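# Press the gauge pin on the magnet-marked fixture post

## Task

Find the post of the checking fixture that has the yellow magnet on it. Press that post's gauge pin fully home and keep it there for about one second; afterwards the spring is allowed to push it back out. Do not disturb the other three gauge pins, and do not move the magnet.

## Robot and tools

Robot: two UR20 arms, left_arm and right_arm, each ending in a Robotiq 2F-85 two-finger gripper with a wrist camera (cam_left_wrist, cam_right_wrist, 896x504 each). A gripper's fingers point along its own +z and open and close along its y. A camera block sticks out about 10 cm toward the gripper's +x and turns with it. end_effector_position is the point between the pads when closed; closed fingertips reach about 19 mm past it, open ones about 6 mm.

Frames. The scene frame has its origin on the table top, midway between the nominal bases, with +z up and +x out over the table. left_arm sits on the +y side (base near (0.060, 0.928, 0)), right_arm on the -y side (near (-0.064, -0.817, 0)). Hand poses, velocities and Hand targets in results are given in each arm's own base frame. Motion offsets are taken along the axes of that arm's current Hand target, not the scene axes.

execute_actions(actions, cameras). actions is a list of actions. Each action is a table of at most 15 rows, one row per 1/30 s step; if it has fewer rows, the last row is held until 15 steps are done. Every row holds 18 numbers in [-1, 1], covering both arms even if only one moves. The order is left dx, dy, dz, rx, ry, rz, left gripper position, force_limit, speed, then the same nine for the right arm. The six pose numbers are an offset, not a pose. They count from the Hand target as it was when the action began, and every row counts from that same start. 1.0 stands for 0.6 m or 180 degrees, and rx, ry, rz form one rotation vector. Repeating an offset in a later action moves the arm further. Six zeros re-send the current Hand target. Always send a gripper the values it should keep; a 0 is a real command. An empty actions list just reports state and images. cameras lists names; omit it or give ["all"] for every camera, or [] for none.

Gripper numbers. position +1 is fully open (85 mm), about -0.8 brings the pads together, and -1 closes until something blocks it. force_limit and speed (both start at +1) set grip strength and closing rate, from about 20 mm/s at -1 to 150 mm/s at +1. To press a pin, a closed gripper works well as a blunt tip.

move(target, speed, blend, stop_force, zero, blocking, cameras). target is either one 18-number row laid out as above, or a list of up to 15 such rows. Every row is an offset from the same starting Hand targets, not from the previous row. The gripper goes in a straight line. speed is in m/s, from 0.002 to 4.2, default 0.25, and can be one value or one per target. blend, in m, rounds corners in a list. stop_force, 6 to 120 N with one value for both arms, ends an arm's path when its wrist sensor feels that much push against the motion. zero (default true) re-zeroes before such a move. blocking=false returns early and cannot be combined with stop_force. A move lasts at most 10 s. Its result ends with a move: line giving the outcome (done, off_target, moving, held, fault) and any limits (paced = the commanded pose was clipped, held = steps were withheld).

Other tools. wait(seconds 0 to 10) lets time run while the arms hold their commands. stop brakes a running move. zoom_image(camera, region) magnifies [x0, y0, x1, y1] pixels of the latest image, at most 504 per side. zero_wrist_force(arm) re-zeroes one wrist sensor. read_manual(section) only returns licence text. finished_scene(scene) ends the current scene; pass its number.

Results. Each arm reports joint positions, velocities and torques (including gravity), end_effector_position in metres, quaternion, Hand target (the last pose commanded after clipping), Tool commands, wrist force and torque along the gripper's own axes plus the peak since the last report, and gripper object_status: 0 moving, 2 stopped while closing (holding), 3 reached the requested opening, 1 blocked while opening. position_measured runs from 3 (open) to 230 (pads together). A gripper often settles a little short of its Hand target; re-command the target or add the missing distance.

Cautions. Press slowly with a modest stop_force, approaching straight down the pin's axis, and centre the tip on the correct pin using the camera views. The arms are stiff: a target even slightly beyond a rigid contact can push to fault level. About 150 N of outside force, or a joint torque limit, stops the arm for 10 s. The commanded turn is clipped to within 32 degrees of the measured one. Keep the two arms apart, since they can still collide. Route paths around an arm's own base. To stop pressing, command a target back out past the gripper, without stop_force. Never knock the magnet, the other pins or the fixture, and never let anything fall off the table.

Each tool is called after ">>>" as a command line: name --argument value for each argument, lists and objects as JSON in quotes; but a table of rows of numbers goes row by row, as --pt "numbers of a row", without its own name.

## Session

>>> execute_actions --actions '[]'

Scene clock: 0.00 s.
left_arm: end_effector_position=(+0.6452, +0.5338, +0.3687) position_measured=3 object_status=3 end_effector_quat_wxyz=(+0.054, +0.895, -0.431, +0.101) | right_arm: end_effector_position=(+1.0094, -0.4085, +0.1239) position_measured=3 object_status=3 end_effector_quat_wxyz=(+0.497, -0.362, -0.574, -0.541)
Joint positions: left_arm=[0.541 -1.507 2.094 -2.179 -1.799 -1.706] | right_arm=[2.693 -2.576 -1.22 -2.623 2.507 -0.374]
Joint velocities: within noise
Joint torques (N m): no reading
Motor temperatures (°C): left_arm=[24 36 26 39 35 34] | right_arm=[29 36 36 38 34 39]
Wrist force (N): no reading
Wrist torque (N m): no reading
Wrist force, peak (N): no reading
Hand target: left_arm +0.6452, +0.5338, +0.3687; +0.054, +0.895, -0.431, +0.101 | right_arm +1.0094, -0.4085, +0.1239; +0.497, -0.362, -0.574, -0.541
Tool commands: left_gripper/position=+1.0 left_gripper/force_limit=+1.0 left_gripper/speed=+1.0 right_gripper/position=+1.0 right_gripper/force_limit=+1.0 right_gripper/speed=+1.0

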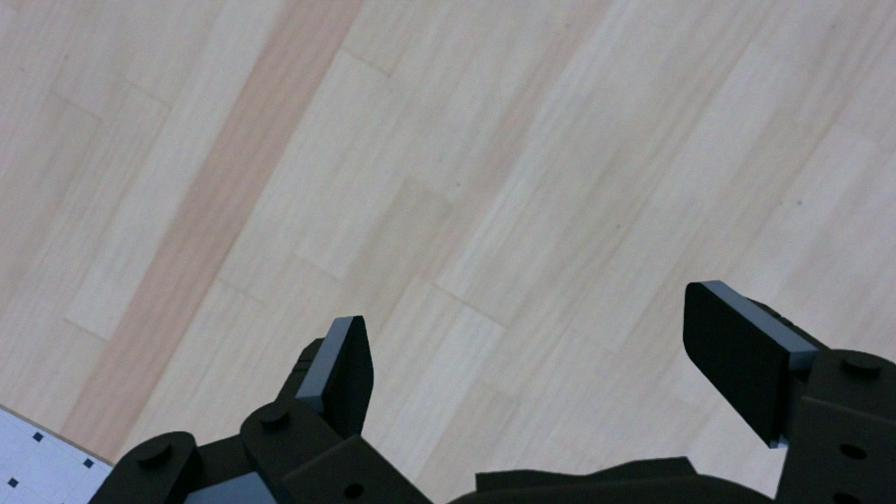

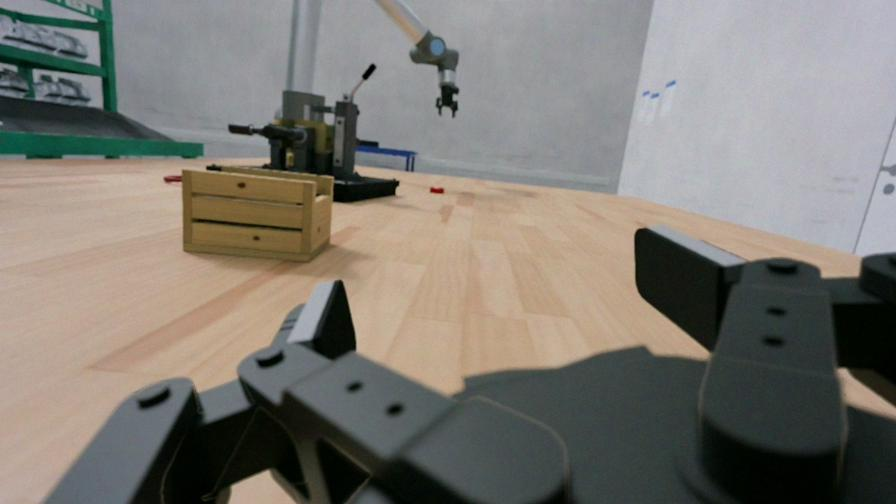

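>>> zoom_image --camera "cam_right_wrist" --region '[160, 40, 460, 260]'

>>> zoom_image --camera "cam_left_wrist" --region '[0, 360, 200, 504]'

Scaled by 1.680 from the camera's 896x504 image, which has a finer 1280x720 frame.

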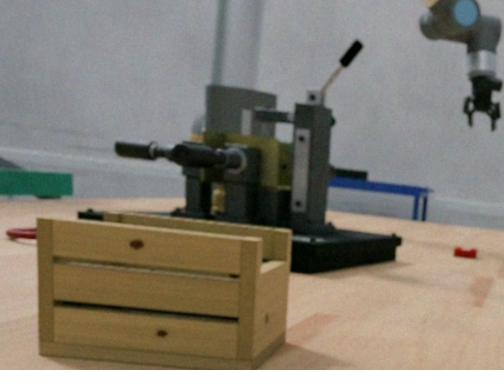

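Scaled by 2.520 from the camera's 896x504 image, which has a finer 1280x720 frame.

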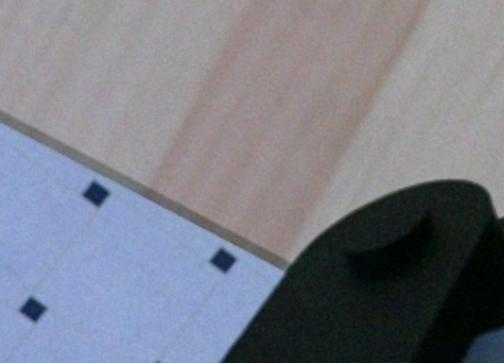

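>>> move --target '[0.7275,0.744,-0.165,0,0,0,1,1,1,0,0,0,0,0,0,1,1,1]' --speed 0.5 --cameras '["cam_left_wrist"]'

>>> move --target '[0.7275,0.744,-0.165,0,0,0,1,1,1,0,0,0,0,0,0,1,1,1]' --speed 0.5 --cameras '["cam_left_wrist"]'

Scene clock: 3.33 s.
left_arm: end_effector_position=(+0.5485, -0.0580, +0.5682) position_measured=3 object_status=3 end_effector_quat_wxyz=(+0.054, +0.895, -0.431, +0.101) | right_arm: end_effector_position=(+1.0094, -0.4085, +0.1239) position_measured=3 object_status=3 end_effector_quat_wxyz=(+0.497, -0.362, -0.574, -0.541)
Joint positions: left_arm=[-0.404 -2.069 2.247 -1.946 -1.687 -2.66] | right_arm=[2.693 -2.576 -1.22 -2.623 2.507 -0.374]
Joint velocities: within noise
Joint torques (N m): left_arm=[-24.05 -13.07 -132.41 -6.66 4.86 -4.55] | right_arm=[1.19 245.46 71.1 -3.87 -0.54 -0.79]
Motor temperatures (°C): left_arm=[24 36 26 39 35 34] | right_arm=[29 36 36 38 34 39]
Wrist force (N): left_arm=[-0.5 -0.4 0.2] | right_arm=[0.2 0.4 0.3]
Wrist torque (N m): left_arm=[-0.14 0.10 -0.03] | right_arm=[0.05 -0.04 -0.01]
Wrist force, peak (N): left_arm=[-3.0 -3.3 0.7] | right_arm=[0.4 0.5 -0.1]
Hand target: left_arm +0.5485, -0.0581, +0.5683; +0.054, +0.895, -0.431, +0.101 | right_arm +1.0094, -0.4085, +0.1239; +0.497, -0.362, -0.574, -0.541
Off the commanded pose: left_arm 0.000 m, 0 deg | right_arm 0.000 m, 0 deg.
move: done
camera_calibration:
cam_left_wrist: T_world_to_cam=[[-0.854395, -0.519376, -0.0160802, 0.464438], [-0.518451, 0.849978, 0.0935224, 0.303795], [-0.0349055, 0.0882418, -0.995487, 0.716032], [0, 0, 0, 1]] pos_world=[0.579309, -0.0801849, 0.691858]
Images, in order (width x height): cam_left_wrist 896x504.

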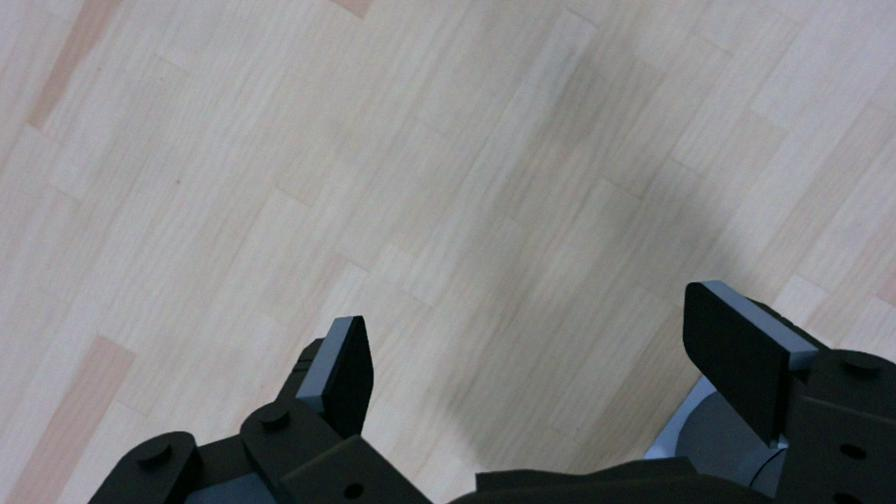

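Scene clock: 5.30 s.
left_arm: end_effector_position=(+0.4518, -0.6499, +0.7678) position_measured=3 object_status=3 end_effector_quat_wxyz=(+0.054, +0.895, -0.431, +0.101) | right_arm: end_effector_position=(+1.0094, -0.4085, +0.1239) position_measured=3 object_status=3 end_effector_quat_wxyz=(+0.497, -0.362, -0.574, -0.541)
Joint positions: left_arm=[-1.251 -1.802 1.822 -1.808 -1.501 -3.488] | right_arm=[2.693 -2.576 -1.22 -2.623 2.507 -0.374]
Joint velocities: within noise
Joint torques (N m): left_arm=[-11.71 -15.5 -136.68 -7.47 6.44 -4.95] | right_arm=[0.35 247.8 70.49 -3.7 -0.01 -0.25]
Motor temperatures (°C): left_arm=[24 36 26 39 35 34] | right_arm=[29 36 36 38 34 39]
Wrist force (N): left_arm=[0.5 -0.5 -0.6] | right_arm=[0.0 0.4 0.1]
Wrist torque (N m): left_arm=[-0.04 -0.02 -0.01] | right_arm=[0.06 -0.01 0.00]
Wrist force, peak (N): left_arm=[-3.6 -3.6 1.3] | right_arm=[-0.1 0.7 -0.1]
Hand target: left_arm +0.4518, -0.6501, +0.7679; +0.054, +0.895, -0.431, +0.101 | right_arm +1.0094, -0.4085, +0.1239; +0.497, -0.362, -0.574, -0.541
Off the commanded pose: left_arm 0.000 m, 0 deg | right_arm 0.000 m, 0 deg.
move: done
camera_calibration:
cam_left_wrist: T_world_to_cam=[[-0.854394, -0.519378, -0.0160804, 0.0776577], [-0.518453, 0.849977, 0.0935224, 0.73802], [-0.0349055, 0.0882418, -0.995487, 0.963478], [0, 0, 0, 1]] pos_world=[0.482609, -0.671985, 0.891358]
Images, in order (width x height): cam_left_wrist 896x504.

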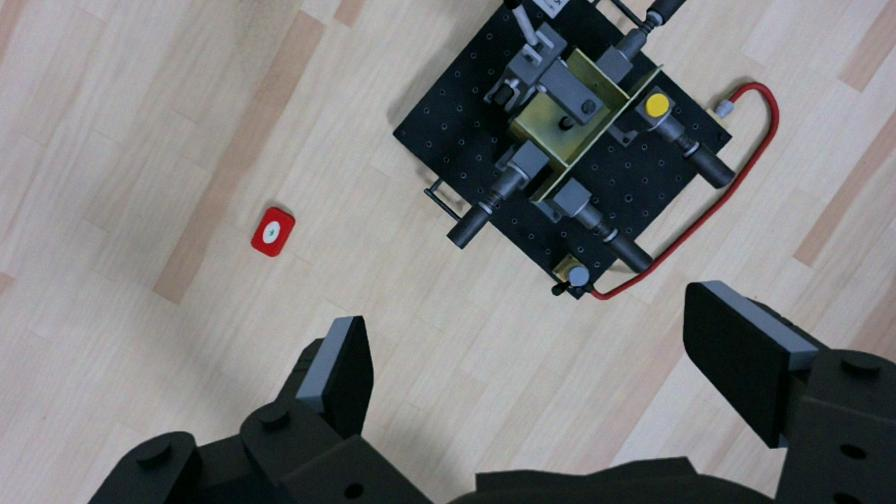

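>>> zoom_image --camera "cam_left_wrist" --region '[380, 0, 800, 310]'

Scaled by 1.200 from the camera's 896x504 image, which has a finer 1280x720 frame.

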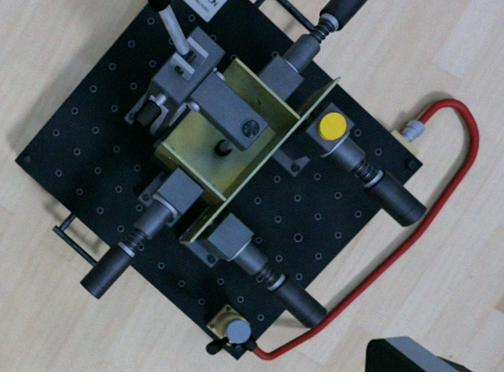

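>>> move --target '[-0.190,0.767,0.593,0.0287,-0.0688,-0.2236,-0.8,-1,0,0,0,0,0,0,0,1,1,1]' --speed 0.4 --cameras '["cam_left_wrist"]'

Scene clock: 8.97 s.
left_arm: end_effector_position=(+0.0703, -0.9152, +0.3999) position_measured=229 object_status=3 end_effector_quat_wxyz=(+0.000, +0.995, -0.096, +0.000) | right_arm: end_effector_position=(+1.0094, -0.4085, +0.1239) position_measured=3 object_status=3 end_effector_quat_wxyz=(+0.497, -0.362, -0.574, -0.541)
Joint positions: left_arm=[-1.715 -1.454 1.964 -2.08 -1.571 -4.665] | right_arm=[2.693 -2.576 -1.22 -2.623 2.507 -0.374]
Joint velocities: within noise
Joint torques (N m): left_arm=[-19.45 -90.68 -119.04 -12.76 -5.15 -5.24] | right_arm=[7.12 243.32 72 -3.9 -0.01 -0.43]
Motor temperatures (°C): left_arm=[24 36 26 39 35 34] | right_arm=[29 36 36 38 34 39]
Wrist force (N): left_arm=[0.2 0.2 -0.1] | right_arm=[0.2 0.3 0.0]
Wrist torque (N m): left_arm=[-0.02 -0.16 0.03] | right_arm=[0.04 -0.05 0.00]
Wrist force, peak (N): left_arm=[1.1 -3.5 -3.2] | right_arm=[0.2 0.6 0.2]
Hand target: left_arm +0.0702, -0.9153, +0.3998; +0.000, +0.995, -0.095, +0.000 | right_arm +1.0094, -0.4085, +0.1239; +0.497, -0.362, -0.574, -0.541
Off the commanded pose: left_arm 0.000 m, 0 deg | right_arm 0.000 m, 0 deg.
move: done
camera_calibration:
cam_left_wrist: T_world_to_cam=[[-0.315016, -0.94908, 0.00341469, -0.83102], [-0.899999, 0.299863, 0.316361, 0.234465], [-0.301276, 0.0965855, -0.948633, 0.615005], [0, 0, 0, 1]] pos_world=[0.13452, -0.918413, 0.512076]
Images, in order (width x height): cam_left_wrist 896x504.

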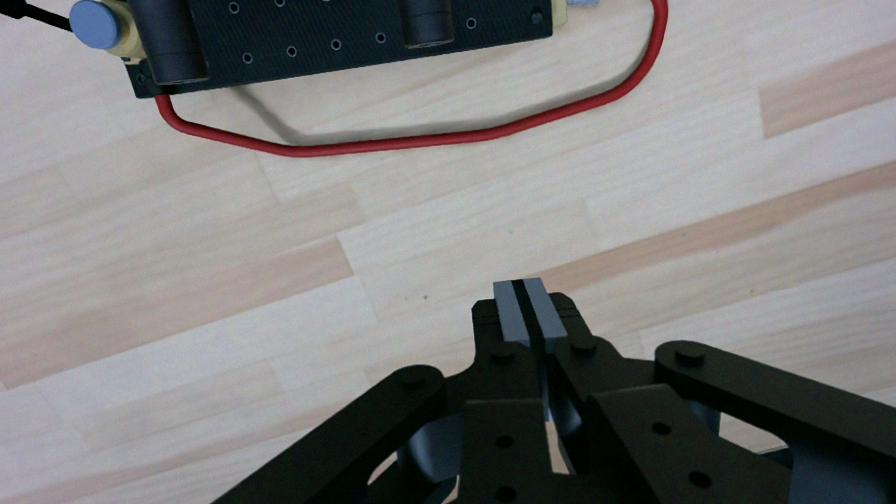

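>>> move --target '[0.15,0,0.0,0,0,0,-0.8,-1,0,0,0,0,0,0,0,1,1,1]' --speed 0.3 --cameras '["cam_left_wrist"]'

Scene clock: 10.23 s.
left_arm: end_effector_position=(+0.1584, -0.9324, +0.3998) position_measured=229 object_status=3 end_effector_quat_wxyz=(+0.000, +0.995, -0.095, +0.000) | right_arm: end_effector_position=(+1.0094, -0.4085, +0.1239) position_measured=3 object_status=3 end_effector_quat_wxyz=(+0.497, -0.362, -0.574, -0.541)
Joint positions: left_arm=[-1.617 -1.423 1.927 -2.075 -1.571 -4.567] | right_arm=[2.693 -2.576 -1.22 -2.623 2.507 -0.374]
Joint velocities: within noise
Joint torques (N m): left_arm=[19.14 -97.87 -123.92 -6.14 -4.34 2.11] | right_arm=[5.42 242.8 71.72 -3.86 0.28 -0.45]
Motor temperatures (°C): left_arm=[24 36 26 39 35 34] | right_arm=[29 36 36 38 34 39]
Wrist force (N): left_arm=[0.3 0.2 -0.2] | right_arm=[0.3 0.2 0.1]
Wrist torque (N m): left_arm=[-0.05 -0.17 0.03] | right_arm=[0.02 -0.06 0.00]
Wrist force, peak (N): left_arm=[3.2 -0.2 -0.2] | right_arm=[0.4 0.8 0.2]
Hand target: left_arm +0.1586, -0.9324, +0.3998; +0.000, +0.995, -0.095, +0.000 | right_arm +1.0094, -0.4085, +0.1239; +0.497, -0.362, -0.574, -0.541
Off the commanded pose: left_arm 0.000 m, 0 deg | right_arm 0.000 m, 0 deg.
move: done
camera_calibration:
cam_left_wrist: T_world_to_cam=[[-0.31493, -0.949109, 0.00338333, -0.819526], [-0.900029, 0.299772, 0.316362, 0.318836], [-0.301276, 0.0965867, -0.948633, 0.643105], [0, 0, 0, 1]] pos_world=[0.222621, -0.935513, 0.511976]
Images, in order (width x height): cam_left_wrist 896x504.

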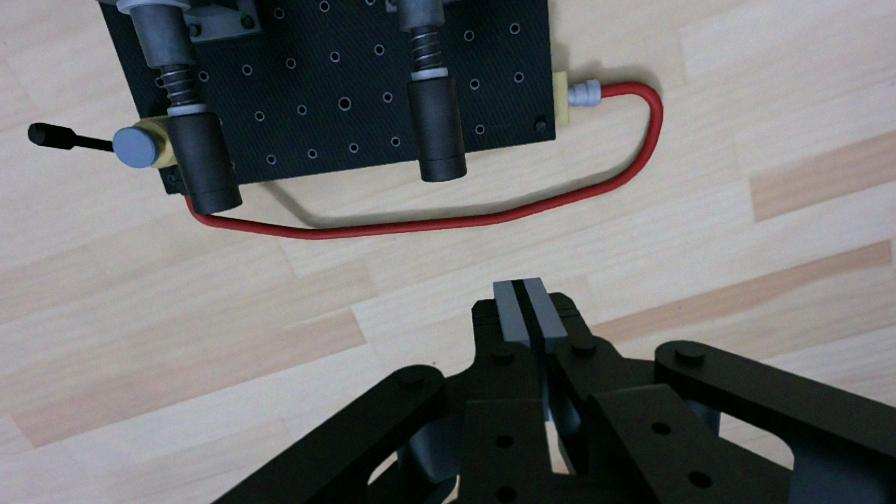

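>>> move --pt "-0.0788 -0.0245 0.1 0 0 0 -0.8 -1 0 0 0 0 0 0 0 1 1 1" --pt "-0.0788 -0.0245 0.4 0 0 0 -0.8 -1 0 0 0 0 0 0 0 1 1 1" --speed 0.25 --blend 0.03 --cameras '["cam_left_wrist"]'

Scene clock: 13.23 s.
left_arm: end_effector_position=(+0.1149, -0.9089, +0.1600) position_measured=229 object_status=3 end_effector_quat_wxyz=(+0.000, +0.995, -0.095, +0.000) | right_arm: end_effector_position=(+1.0094, -0.4085, +0.1239) position_measured=3 object_status=3 end_effector_quat_wxyz=(+0.497, -0.362, -0.574, -0.541)
Joint positions: left_arm=[-1.666 -1.255 2.13 -2.445 -1.571 -4.617] | right_arm=[2.693 -2.576 -1.22 -2.623 2.507 -0.374]
Joint velocities: within noise
Joint torques (N m): left_arm=[18.12 -124.57 -50.18 -12.17 5.18 2.74] | right_arm=[1.45 242.01 70.07 -3.56 -0.32 0.31]
Motor temperatures (°C): left_arm=[24 36 26 39 35 34] | right_arm=[29 36 36 37 34 39]
Wrist force (N): left_arm=[-0.1 0.1 -0.2] | right_arm=[0.2 0.3 0.2]
Wrist torque (N m): left_arm=[-0.07 -0.06 0.03] | right_arm=[0.04 -0.04 0.00]
Wrist force, peak (N): left_arm=[2.4 0.7 -2.8] | right_arm=[-0.1 0.6 0.3]
Hand target: left_arm +0.1149, -0.9089, +0.1598; +0.000, +0.995, -0.095, +0.000 | right_arm +1.0094, -0.4085, +0.1239; +0.497, -0.362, -0.574, -0.541
Off the commanded pose: left_arm 0.000 m, 0 deg | right_arm 0.000 m, 0 deg.
move: done
camera_calibration:
cam_left_wrist: T_world_to_cam=[[-0.31489, -0.949122, 0.00350271, -0.810193], [-0.900011, 0.299765, 0.316418, 0.348389], [-0.301369, 0.0964846, -0.948613, 0.400137], [0, 0, 0, 1]] pos_world=[0.179021, -0.912013, 0.272176]
Images, in order (width x height): cam_left_wrist 896x504.

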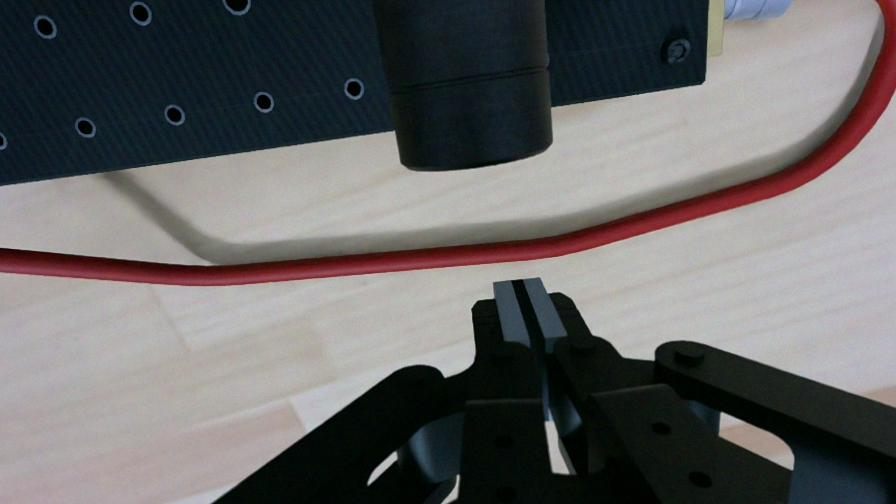

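>>> move --pt "0.02 -0.0167 0 0 0 0 -0.8 -1 0 0 0 0 0 0 0 1 1 1" --pt "0.1 -0.0167 0.0 0 0 0 -0.8 -1 0 0 0 0 0 0 0 1 1 1" --speed '[0.1,0.03]' --stop_force 10 --cameras '["cam_left_wrist"]'

Scene clock: 16.67 s.
left_arm: end_effector_position=(+0.1627, -0.9079, +0.1598) position_measured=229 object_status=3 end_effector_quat_wxyz=(+0.000, +0.995, -0.095, +0.000) | right_arm: end_effector_position=(+1.0094, -0.4085, +0.1239) position_measured=3 object_status=3 end_effector_quat_wxyz=(+0.497, -0.362, -0.574, -0.541)
Joint positions: left_arm=[-1.613 -1.25 2.121 -2.442 -1.571 -4.563] | right_arm=[2.693 -2.576 -1.22 -2.623 2.507 -0.374]
Joint velocities: within noise
Joint torques (N m): left_arm=[-12.43 -162.16 -53.23 -11.39 5.64 -4.58] | right_arm=[3 244.43 72.4 -3.75 -0.72 -0.43]
Motor temperatures (°C): left_arm=[24 36 26 39 35 34] | right_arm=[29 36 36 37 34 39]
Wrist force (N): left_arm=[-8.1 1.7 -0.2] | right_arm=[0.2 0.4 0.0]
Wrist torque (N m): left_arm=[-0.15 0.02 0.04] | right_arm=[0.05 -0.03 0.00]
Wrist force, peak (N): left_arm=[-10.3 -1.9 -0.4] | right_arm=[0.3 0.8 -0.1]
Hand target: left_arm +0.1627, -0.9079, +0.1598; +0.000, +0.995, -0.095, +0.000 (not the last commanded pose) | right_arm +1.0094, -0.4085, +0.1239; +0.497, -0.362, -0.574, -0.541
Off the commanded pose: left_arm 0.013 m, 0 deg | right_arm 0.000 m, 0 deg.
move: contact (left_arm); path passed 1 of 2 targets
camera_calibration:
cam_left_wrist: T_world_to_cam=[[-0.31492, -0.949112, 0.00341308, -0.794215], [-0.900002, 0.299763, 0.316447, 0.391281], [-0.301366, 0.0965836, -0.948604, 0.414382], [0, 0, 0, 1]] pos_world=[0.226921, -0.911113, 0.271976]
Images, in order (width x height): cam_left_wrist 896x504.

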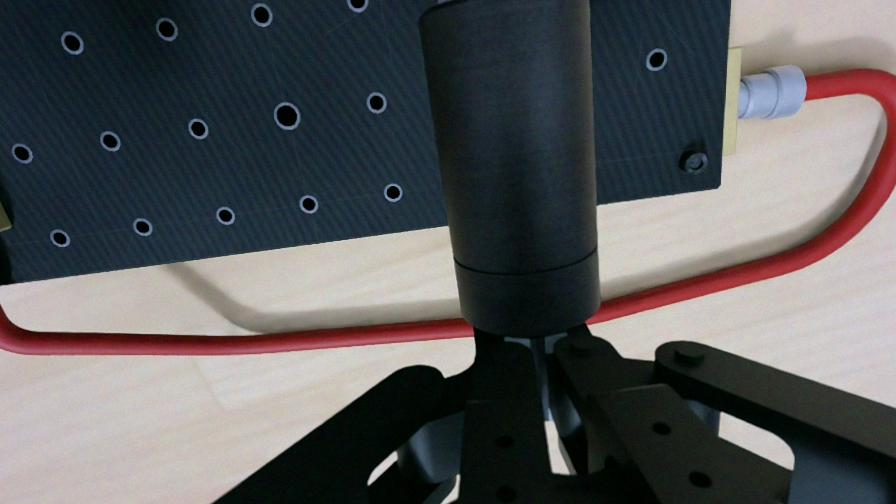

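>>> move --target '[0.1,0,0,0,0,0,-0.8,-1,0,0,0,0,0,0,0,1,1,1]' --speed 0.03 --stop_force 40 --cameras '["cam_left_wrist"]'

Scene clock: 19.00 s.
left_arm: end_effector_position=(+0.1740, -0.9101, +0.1598) position_measured=229 object_status=3 end_effector_quat_wxyz=(+0.000, +0.995, -0.096, +0.000) | right_arm: end_effector_position=(+1.0094, -0.4085, +0.1239) position_measured=3 object_status=3 end_effector_quat_wxyz=(+0.497, -0.362, -0.574, -0.541)
Joint positions: left_arm=[-1.6 -1.246 2.115 -2.44 -1.571 -4.551] | right_arm=[2.693 -2.576 -1.22 -2.623 2.507 -0.374]
Joint velocities: within noise
Joint torques (N m): left_arm=[19.57 -177.45 -59.62 -8.08 9.37 -4.43] | right_arm=[2.31 245.85 72.17 -3.77 -0.58 -0.59]
Motor temperatures (°C): left_arm=[24 36 26 39 35 34] | right_arm=[29 36 36 37 34 39]
Wrist force (N): left_arm=[-43.3 8.2 9.6] | right_arm=[0.1 0.3 -0.1]
Wrist torque (N m): left_arm=[-0.07 0.35 -0.08] | right_arm=[0.05 -0.01 0.00]
Wrist force, peak (N): left_arm=[-136.6 -17.2 -24.6] | right_arm=[0.3 0.6 0.5]
Hand target: left_arm +0.1740, -0.9101, +0.1598; +0.000, +0.995, -0.096, +0.000 (not the last commanded pose) | right_arm +1.0094, -0.4085, +0.1239; +0.497, -0.362, -0.574, -0.541
Off the commanded pose: left_arm 0.048 m, 0 deg | right_arm 0.000 m, 0 deg.
move: contact (left_arm)
camera_calibration:
cam_left_wrist: T_world_to_cam=[[-0.31491, -0.949115, 0.00344318, -0.792663], [-0.899965, 0.299751, 0.316563, 0.40203], [-0.301487, 0.0965902, -0.948565, 0.418015], [0, 0, 0, 1]] pos_world=[0.238221, -0.913213, 0.271976]
Images, in order (width x height): cam_left_wrist 896x504.

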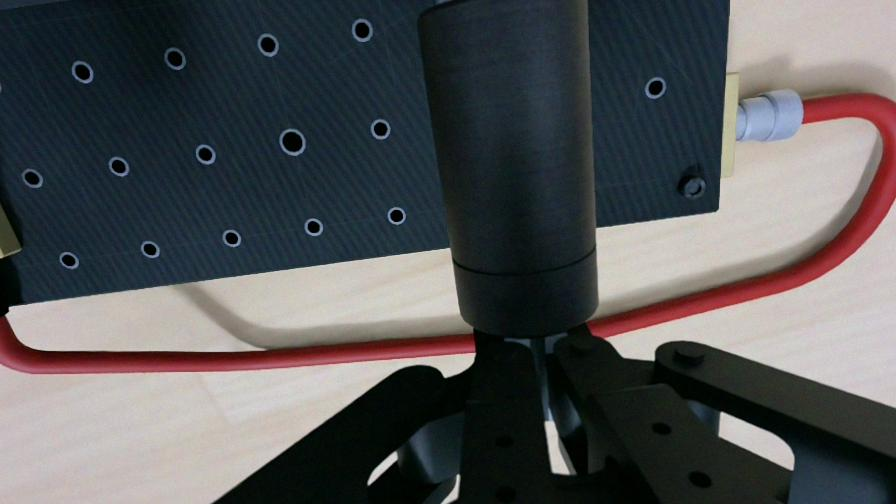

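>>> move --target '[0.01,0,0,0,0,0,-0.8,-1,0,0,0,0,0,0,0,1,1,1]' --speed 0.005 --stop_force 25 --cameras '[]'

>>> wait --seconds 1 --cameras '["cam_left_wrist"]'

Scene clock: 20.30 s.
left_arm: end_effector_position=(+0.1743, -0.9100, +0.1598) position_measured=229 object_status=3 end_effector_quat_wxyz=(+0.000, +0.995, -0.096, +0.000) | right_arm: end_effector_position=(+1.0094, -0.4085, +0.1239) position_measured=3 object_status=3 end_effector_quat_wxyz=(+0.497, -0.362, -0.574, -0.541)
Joint positions: left_arm=[-1.6 -1.246 2.115 -2.439 -1.571 -4.55] | right_arm=[2.693 -2.576 -1.22 -2.623 2.507 -0.374]
Joint velocities: within noise
Joint torques (N m): left_arm=[38.36 -157.94 -66.69 -13.71 28.07 -4.15] | right_arm=[-4.82 245.78 71.84 -3.72 0.2 -0.79]
Motor temperatures (°C): left_arm=[24 36 26 39 35 34] | right_arm=[29 36 36 37 34 39]
Wrist force (N): left_arm=[-70.6 12.6 11.4] | right_arm=[-0.2 0.2 -0.2]
Wrist torque (N m): left_arm=[-0.09 0.73 -0.16] | right_arm=[0.02 0.04 -0.01]
Wrist force, peak (N): left_arm=[-77.3 15.8 10.1] | right_arm=[0.5 0.7 0.1]
Hand target: left_arm +0.1743, -0.9100, +0.1598; +0.000, +0.995, -0.096, +0.000 (not the last commanded pose) | right_arm +1.0094, -0.4085, +0.1239; +0.497, -0.362, -0.574, -0.541
Off the commanded pose: left_arm 0.006 m, 0 deg | right_arm 0.000 m, 0 deg.
move: contact (left_arm)
No camera images: "cameras" was empty.

Scene clock: 21.30 s.
left_arm: end_effector_position=(+0.1743, -0.9100, +0.1598) position_measured=229 object_status=3 end_effector_quat_wxyz=(+0.000, +0.995, -0.096, +0.000) | right_arm: end_effector_position=(+1.0094, -0.4085, +0.1239) position_measured=3 object_status=3 end_effector_quat_wxyz=(+0.497, -0.362, -0.574, -0.541)
Joint positions: left_arm=[-1.6 -1.246 2.115 -2.439 -1.571 -4.55] | right_arm=[2.693 -2.576 -1.22 -2.623 2.507 -0.374]
Joint velocities: within noise
Joint torques (N m): left_arm=[36.54 -160.76 -58.29 -12.74 27.81 -4.32] | right_arm=[-0.56 246.14 70.29 -3.61 0.36 -0.83]
Motor temperatures (°C): left_arm=[24 36 26 39 35 34] | right_arm=[29 36 36 37 34 39]
Wrist force (N): left_arm=[-69.6 12.6 7.2] | right_arm=[0.2 0.6 0.0]
Wrist torque (N m): left_arm=[-0.06 0.75 -0.16] | right_arm=[0.10 -0.03 -0.01]
Wrist force, peak (N): left_arm=[-70.5 12.4 11.5] | right_arm=[0.2 0.6 0.0]
Hand target: left_arm +0.1743, -0.9100, +0.1598; +0.000, +0.995, -0.096, +0.000 (not the last commanded pose) | right_arm +1.0094, -0.4085, +0.1239; +0.497, -0.362, -0.574, -0.541
Tool commands: left_gripper/position=-0.8 left_gripper/force_limit=-1.0 left_gripper/speed=+0.0 right_gripper/position=+1.0 right_gripper/force_limit=+1.0 right_gripper/speed=+1.0
Off the commanded pose: left_arm 0.006 m, 0 deg | right_arm 0.000 m, 0 deg.
wait: 1.00 s; at rest by 0.17 s
camera_calibration:
cam_left_wrist: T_world_to_cam=[[-0.314958, -0.9491, 0.00339333, -0.792529], [-0.899919, 0.299769, 0.316676, 0.402275], [-0.301574, 0.0966858, -0.948528, 0.418203], [0, 0, 0, 1]] pos_world=[0.238521, -0.913213, 0.271976]
Images, in order (width x height): cam_left_wrist 896x504.

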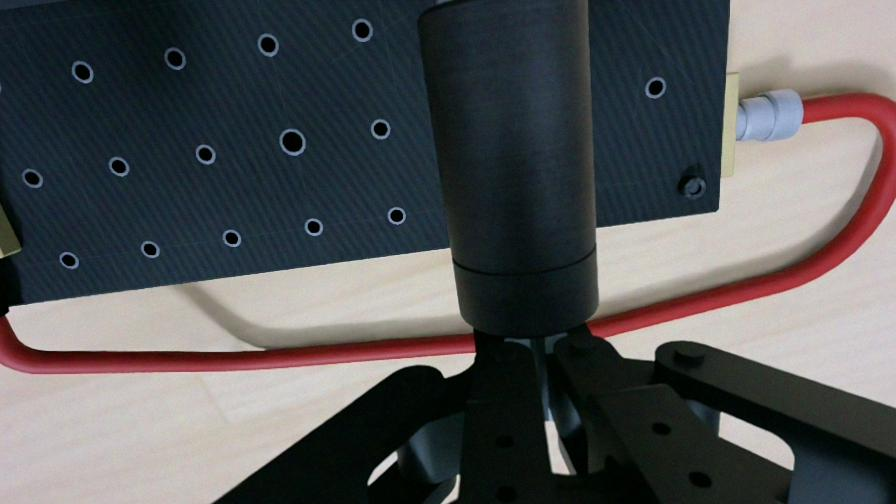

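>>> move --target '[-0.07,0,0,0,0,0,-0.8,-1,0,0,0,0,0,0,0,1,1,1]' --speed 0.1 --cameras '[]'

>>> finished_scene --scene 1

Scene clock: 22.33 s.
left_arm: end_effector_position=(+0.1333, -0.9021, +0.1598) position_measured=229 object_status=3 end_effector_quat_wxyz=(+0.000, +0.995, -0.096, +0.000) | right_arm: end_effector_position=(+1.0094, -0.4085, +0.1239) position_measured=3 object_status=3 end_effector_quat_wxyz=(+0.497, -0.362, -0.574, -0.541)
Joint positions: left_arm=[-1.646 -1.259 2.136 -2.447 -1.571 -4.596] | right_arm=[2.693 -2.576 -1.22 -2.623 2.507 -0.374]
Joint velocities: within noise
Joint torques (N m): left_arm=[-20.91 -163.3 -51.25 -14 -3.16 -4.11] | right_arm=[-3.18 245.18 71.34 -3.48 0.1 -1.41]
Motor temperatures (°C): left_arm=[24 36 26 39 35 34] | right_arm=[29 36 36 37 34 39]
Wrist force (N): left_arm=[-3.2 6.6 -0.2] | right_arm=[0.0 0.4 0.2]
Wrist torque (N m): left_arm=[1.09 0.49 0.04] | right_arm=[0.06 0.01 0.00]
Wrist force, peak (N): left_arm=[-69.4 12.6 6.9] | right_arm=[0.0 0.6 0.2]
Hand target: left_arm +0.1331, -0.9020, +0.1598; +0.000, +0.995, -0.096, +0.000 | right_arm +1.0094, -0.4085, +0.1239; +0.497, -0.362, -0.574, -0.541
Off the commanded pose: left_arm 0.000 m, 0 deg | right_arm 0.000 m, 0 deg.
move: done
No camera images: "cameras" was empty.

The scene is finished: the task was done.


## Next scene

The same job, from a new start.

>>> execute_actions --actions '[]'

Scene clock: 0.00 s.
left_arm: end_effector_position=(+1.6020, +0.5513, +0.3701) position_measured=3 object_status=3 end_effector_quat_wxyz=(-0.049, +0.940, +0.190, +0.279) | right_arm: end_effector_position=(+0.4481, +0.4679, +0.3319) position_measured=3 object_status=3 end_effector_quat_wxyz=(-0.272, +0.502, +0.649, +0.503)
Joint positions: left_arm=[0.193 -0.686 0.985 -2.439 -1.472 -3.319] | right_arm=[4.007 -1.969 -2.772 1.193 2.076 2.519]
Joint velocities: within noise
Joint torques (N m): no reading
Motor temperatures (°C): left_arm=[24 35 26 38 34 34] | right_arm=[28 35 36 37 34 38]
Wrist force (N): no reading
Wrist torque (N m): no reading
Wrist force, peak (N): no reading
Hand target: left_arm +1.6020, +0.5513, +0.3701; -0.049, +0.940, +0.190, +0.279 | right_arm +0.4481, +0.4679, +0.3319; -0.272, +0.502, +0.649, +0.503
Tool commands: left_gripper/position=+1.0 left_gripper/force_limit=+1.0 left_gripper/speed=+1.0 right_gripper/position=+1.0 right_gripper/force_limit=+1.0 right_gripper/speed=+1.0
camera_calibration:
cam_left_wrist: T_world_to_cam=[[0.280319, -0.958405, -0.0536817, 0.116011], [-0.933413, -0.259108, -0.248199, 1.75322], [0.223966, 0.119682, -0.967221, 0.0591923], [0, 0, 0, 1]] pos_world=[1.5907, 0.558373, 0.498626]
cam_right_wrist: T_world_to_cam=[[0.956613, -0.13676, 0.257272, -0.433465], [0.120637, -0.61784, -0.776995, 0.502422], [0.265214, 0.774319, -0.574535, -0.162484], [0, 0, 0, 1]] pos_world=[0.39714, 0.37695, 0.408545]

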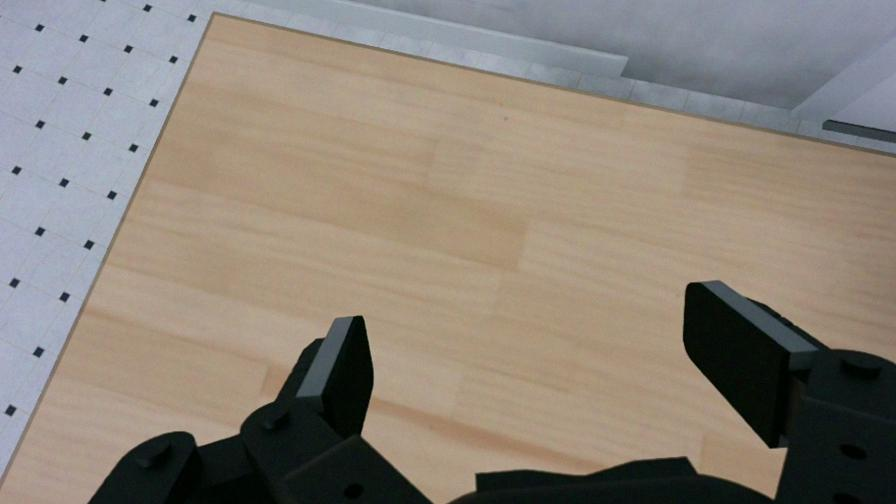

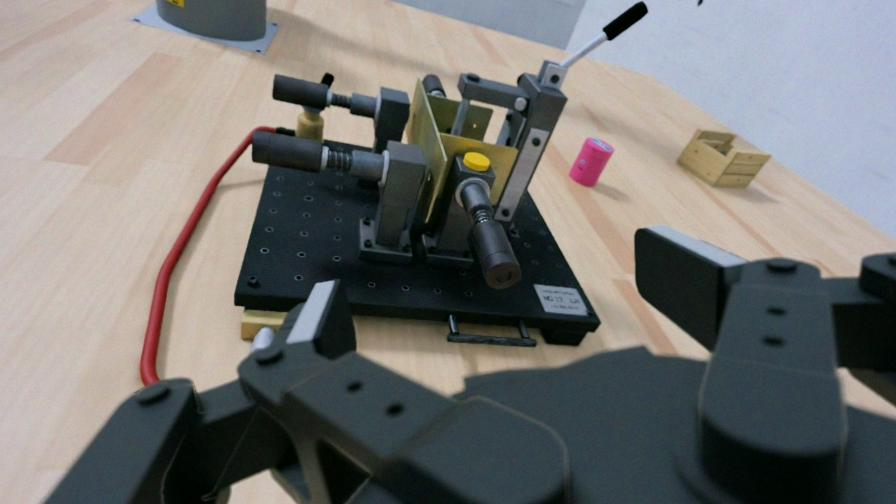

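>>> move --target '[0,0,0,0,0,0,1,1,1,-0.2138,0.0698,0.3797,0.1173,-0.3699,0.0609,-0.8,-1,0]' --speed 0.45 --cameras '["cam_right_wrist"]'

Scene clock: 3.40 s.
left_arm: end_effector_position=(+1.6020, +0.5513, +0.3701) position_measured=3 object_status=3 end_effector_quat_wxyz=(-0.049, +0.940, +0.190, +0.279) | right_arm: end_effector_position=(+0.5661, +0.6298, +0.1588) position_measured=229 object_status=3 end_effector_quat_wxyz=(+0.000, +0.695, +0.719, +0.000)
Joint positions: left_arm=[0.193 -0.686 0.985 -2.439 -1.472 -3.319] | right_arm=[4.22 -1.824 -2.227 -0.661 1.571 2.614]
Joint velocities: within noise
Joint torques (N m): left_arm=[-3.78 -278.28 -107.11 -11.36 0.89 -1.4] | right_arm=[23.5 89.51 92.55 2.47 -4.14 5.82]
Motor temperatures (°C): left_arm=[24 35 26 38 34 34] | right_arm=[28 35 36 37 34 38]
Wrist force (N): left_arm=[0.3 0.0 -0.1] | right_arm=[-1.5 2.5 0.6]
Wrist torque (N m): left_arm=[-0.01 -0.06 -0.01] | right_arm=[1.37 0.51 -0.66]
Wrist force, peak (N): left_arm=[0.6 -0.4 -0.5] | right_arm=[1.1 3.5 2.2]
Hand target: left_arm +1.6020, +0.5513, +0.3701; -0.049, +0.940, +0.190, +0.279 | right_arm +0.5661, +0.6298, +0.1587; +0.000, +0.695, +0.719, +0.000
Off the commanded pose: left_arm 0.000 m, 0 deg | right_arm 0.000 m, 0 deg.
move: done
camera_calibration:
cam_right_wrist: T_world_to_cam=[[0.989123, -0.129278, 0.07017, -0.472964], [-0.144051, -0.947868, 0.284245, 0.642856], [0.0297653, -0.291262, -0.95618, 0.446358], [0, 0, 0, 1]] pos_world=[0.547137, 0.678206, 0.277258]
Images, in order (width x height): cam_right_wrist 896x504.

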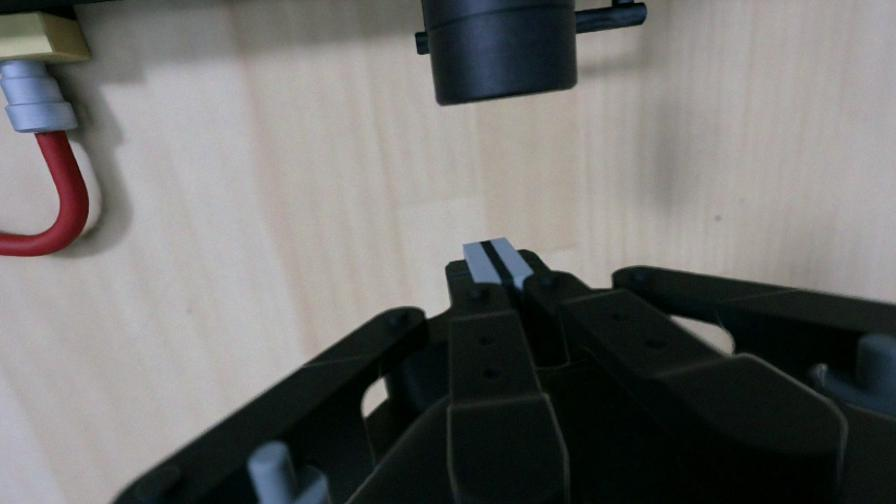

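>>> move --pt "0 0 0 0 0 0 1 1 1 0.055 0.0108 0 0 0 0 -0.8 -1 0" --pt "0 0 0 0 0 0 1 1 1 0.0767 0.0108 0 0 0 0 -0.8 -1 0" --pt "0 0 0 0 0 0 1 1 1 0.1167 0.0108 0 0 0 0 -0.8 -1 0" --speed '[0.1,0.03,0.012]' --stop_force 35 --cameras '["cam_right_wrist"]'

Scene clock: 7.53 s.
left_arm: end_effector_position=(+1.6020, +0.5513, +0.3701) position_measured=3 object_status=3 end_effector_quat_wxyz=(-0.049, +0.940, +0.190, +0.279) | right_arm: end_effector_position=(+0.5704, +0.6906, +0.1587) position_measured=229 object_status=3 end_effector_quat_wxyz=(+0.000, +0.695, +0.719, +0.000)
Joint positions: left_arm=[0.193 -0.686 0.985 -2.439 -1.472 -3.319] | right_arm=[4.248 -1.869 -2.159 -0.684 1.571 2.643]
Joint velocities: within noise
Joint torques (N m): left_arm=[0.95 -272.77 -104.03 -11.74 0.05 -1.62] | right_arm=[-2.39 158.5 90.36 22.31 9.16 -7.48]
Motor temperatures (°C): left_arm=[24 35 26 38 34 34] | right_arm=[28 35 36 37 34 38]
Wrist force (N): left_arm=[0.4 -0.2 -0.6] | right_arm=[-31.0 3.5 8.2]
Wrist torque (N m): left_arm=[-0.04 -0.08 -0.01] | right_arm=[1.38 0.87 -0.50]
Wrist force, peak (N): left_arm=[0.3 0.5 -0.5] | right_arm=[-64.0 2.2 -12.7]
Hand target: left_arm +1.6020, +0.5513, +0.3701; -0.049, +0.940, +0.190, +0.279 | right_arm +0.5705, +0.6906, +0.1587; +0.000, +0.695, +0.719, +0.000 (not the last commanded pose)
Off the commanded pose: left_arm 0.000 m, 0 deg | right_arm 0.009 m, 0 deg.
move: contact (right_arm); path passed 2 of 3 targets
camera_calibration:
cam_right_wrist: T_world_to_cam=[[0.989125, -0.129298, 0.0700954, -0.469409], [-0.144053, -0.947828, 0.284378, 0.701149], [0.0296688, -0.291383, -0.956146, 0.464099], [0, 0, 0, 1]] pos_world=[0.551537, 0.739106, 0.277258]
Images, in order (width x height): cam_right_wrist 896x504.

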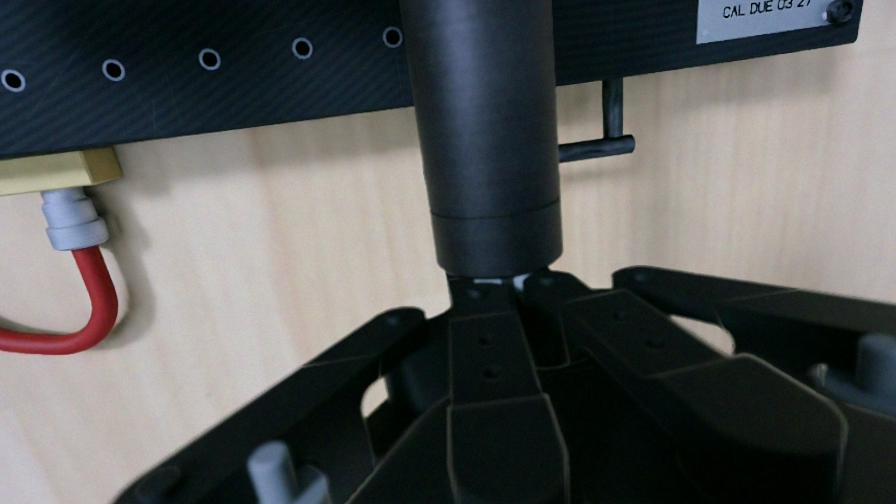

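>>> move --target '[0,0,0,0,0,0,1,1,1,0.008,0,0,0,0,0,-0.8,-1,0]' --speed 0.006 --stop_force 22 --cameras '[]'

>>> wait --seconds 1.1 --cameras '[]'

Scene clock: 8.57 s.
left_arm: end_effector_position=(+1.6020, +0.5513, +0.3701) position_measured=3 object_status=3 end_effector_quat_wxyz=(-0.049, +0.940, +0.190, +0.279) | right_arm: end_effector_position=(+0.5705, +0.6908, +0.1587) position_measured=229 object_status=3 end_effector_quat_wxyz=(+0.000, +0.695, +0.719, +0.000)
Joint positions: left_arm=[0.193 -0.686 0.985 -2.439 -1.472 -3.319] | right_arm=[4.248 -1.869 -2.159 -0.684 1.571 2.643]
Joint velocities: within noise
Joint torques (N m): left_arm=[-3.27 -273.89 -106.23 -12.24 0.85 -0.49] | right_arm=[18.8 139.35 101.78 30.23 8.69 -0.93]
Motor temperatures (°C): left_arm=[24 35 26 38 34 34] | right_arm=[28 35 36 37 34 38]
Wrist force (N): left_arm=[0.1 -0.3 -0.5] | right_arm=[-62.2 -0.9 -12.5]
Wrist torque (N m): left_arm=[-0.07 -0.02 -0.01] | right_arm=[1.14 1.39 -0.39]
Wrist force, peak (N): left_arm=[0.4 -0.2 -0.6] | right_arm=[-66.6 -2.2 -11.2]
Hand target: left_arm +1.6020, +0.5513, +0.3701; -0.049, +0.940, +0.190, +0.279 | right_arm +0.5704, +0.6908, +0.1587; +0.000, +0.695, +0.719, +0.000 (not the last commanded pose)
Off the commanded pose: left_arm 0.000 m, 0 deg | right_arm 0.005 m, 0 deg.
move: contact (right_arm)
No camera images: "cameras" was empty.

Scene clock: 9.67 s.
left_arm: end_effector_position=(+1.6020, +0.5513, +0.3701) position_measured=3 object_status=3 end_effector_quat_wxyz=(-0.049, +0.940, +0.190, +0.279) | right_arm: end_effector_position=(+0.5704, +0.6908, +0.1587) position_measured=229 object_status=3 end_effector_quat_wxyz=(+0.000, +0.695, +0.719, +0.000)
Joint positions: left_arm=[0.193 -0.686 0.985 -2.439 -1.472 -3.319] | right_arm=[4.248 -1.869 -2.159 -0.684 1.571 2.643]
Joint velocities: within noise
Joint torques (N m): left_arm=[1.83 -271.08 -102.83 -12.01 0.52 -0.8] | right_arm=[14.55 141.46 99.17 25.96 7.42 -6.21]
Motor temperatures (°C): left_arm=[24 35 26 38 34 34] | right_arm=[28 35 36 37 34 38]
Wrist force (N): left_arm=[0.3 -0.1 -0.2] | right_arm=[-56.8 0.8 -9.7]
Wrist torque (N m): left_arm=[-0.02 -0.05 -0.01] | right_arm=[1.16 1.27 -0.39]
Wrist force, peak (N): left_arm=[0.3 -0.3 -0.6] | right_arm=[-61.8 -0.7 -12.5]
Hand target: left_arm +1.6020, +0.5513, +0.3701; -0.049, +0.940, +0.190, +0.279 | right_arm +0.5704, +0.6908, +0.1587; +0.000, +0.695, +0.719, +0.000 (not the last commanded pose)
Tool commands: left_gripper/position=+1.0 left_gripper/force_limit=+1.0 left_gripper/speed=+1.0 right_gripper/position=-0.8 right_gripper/force_limit=-1.0 right_gripper/speed=+0.0
Off the commanded pose: left_arm 0.000 m, 0 deg | right_arm 0.005 m, 0 deg.
wait: 1.10 s; at rest by 0.17 s
No camera images: "cameras" was empty.

>>> finished_scene --scene 2

The scene is finished: the task was done.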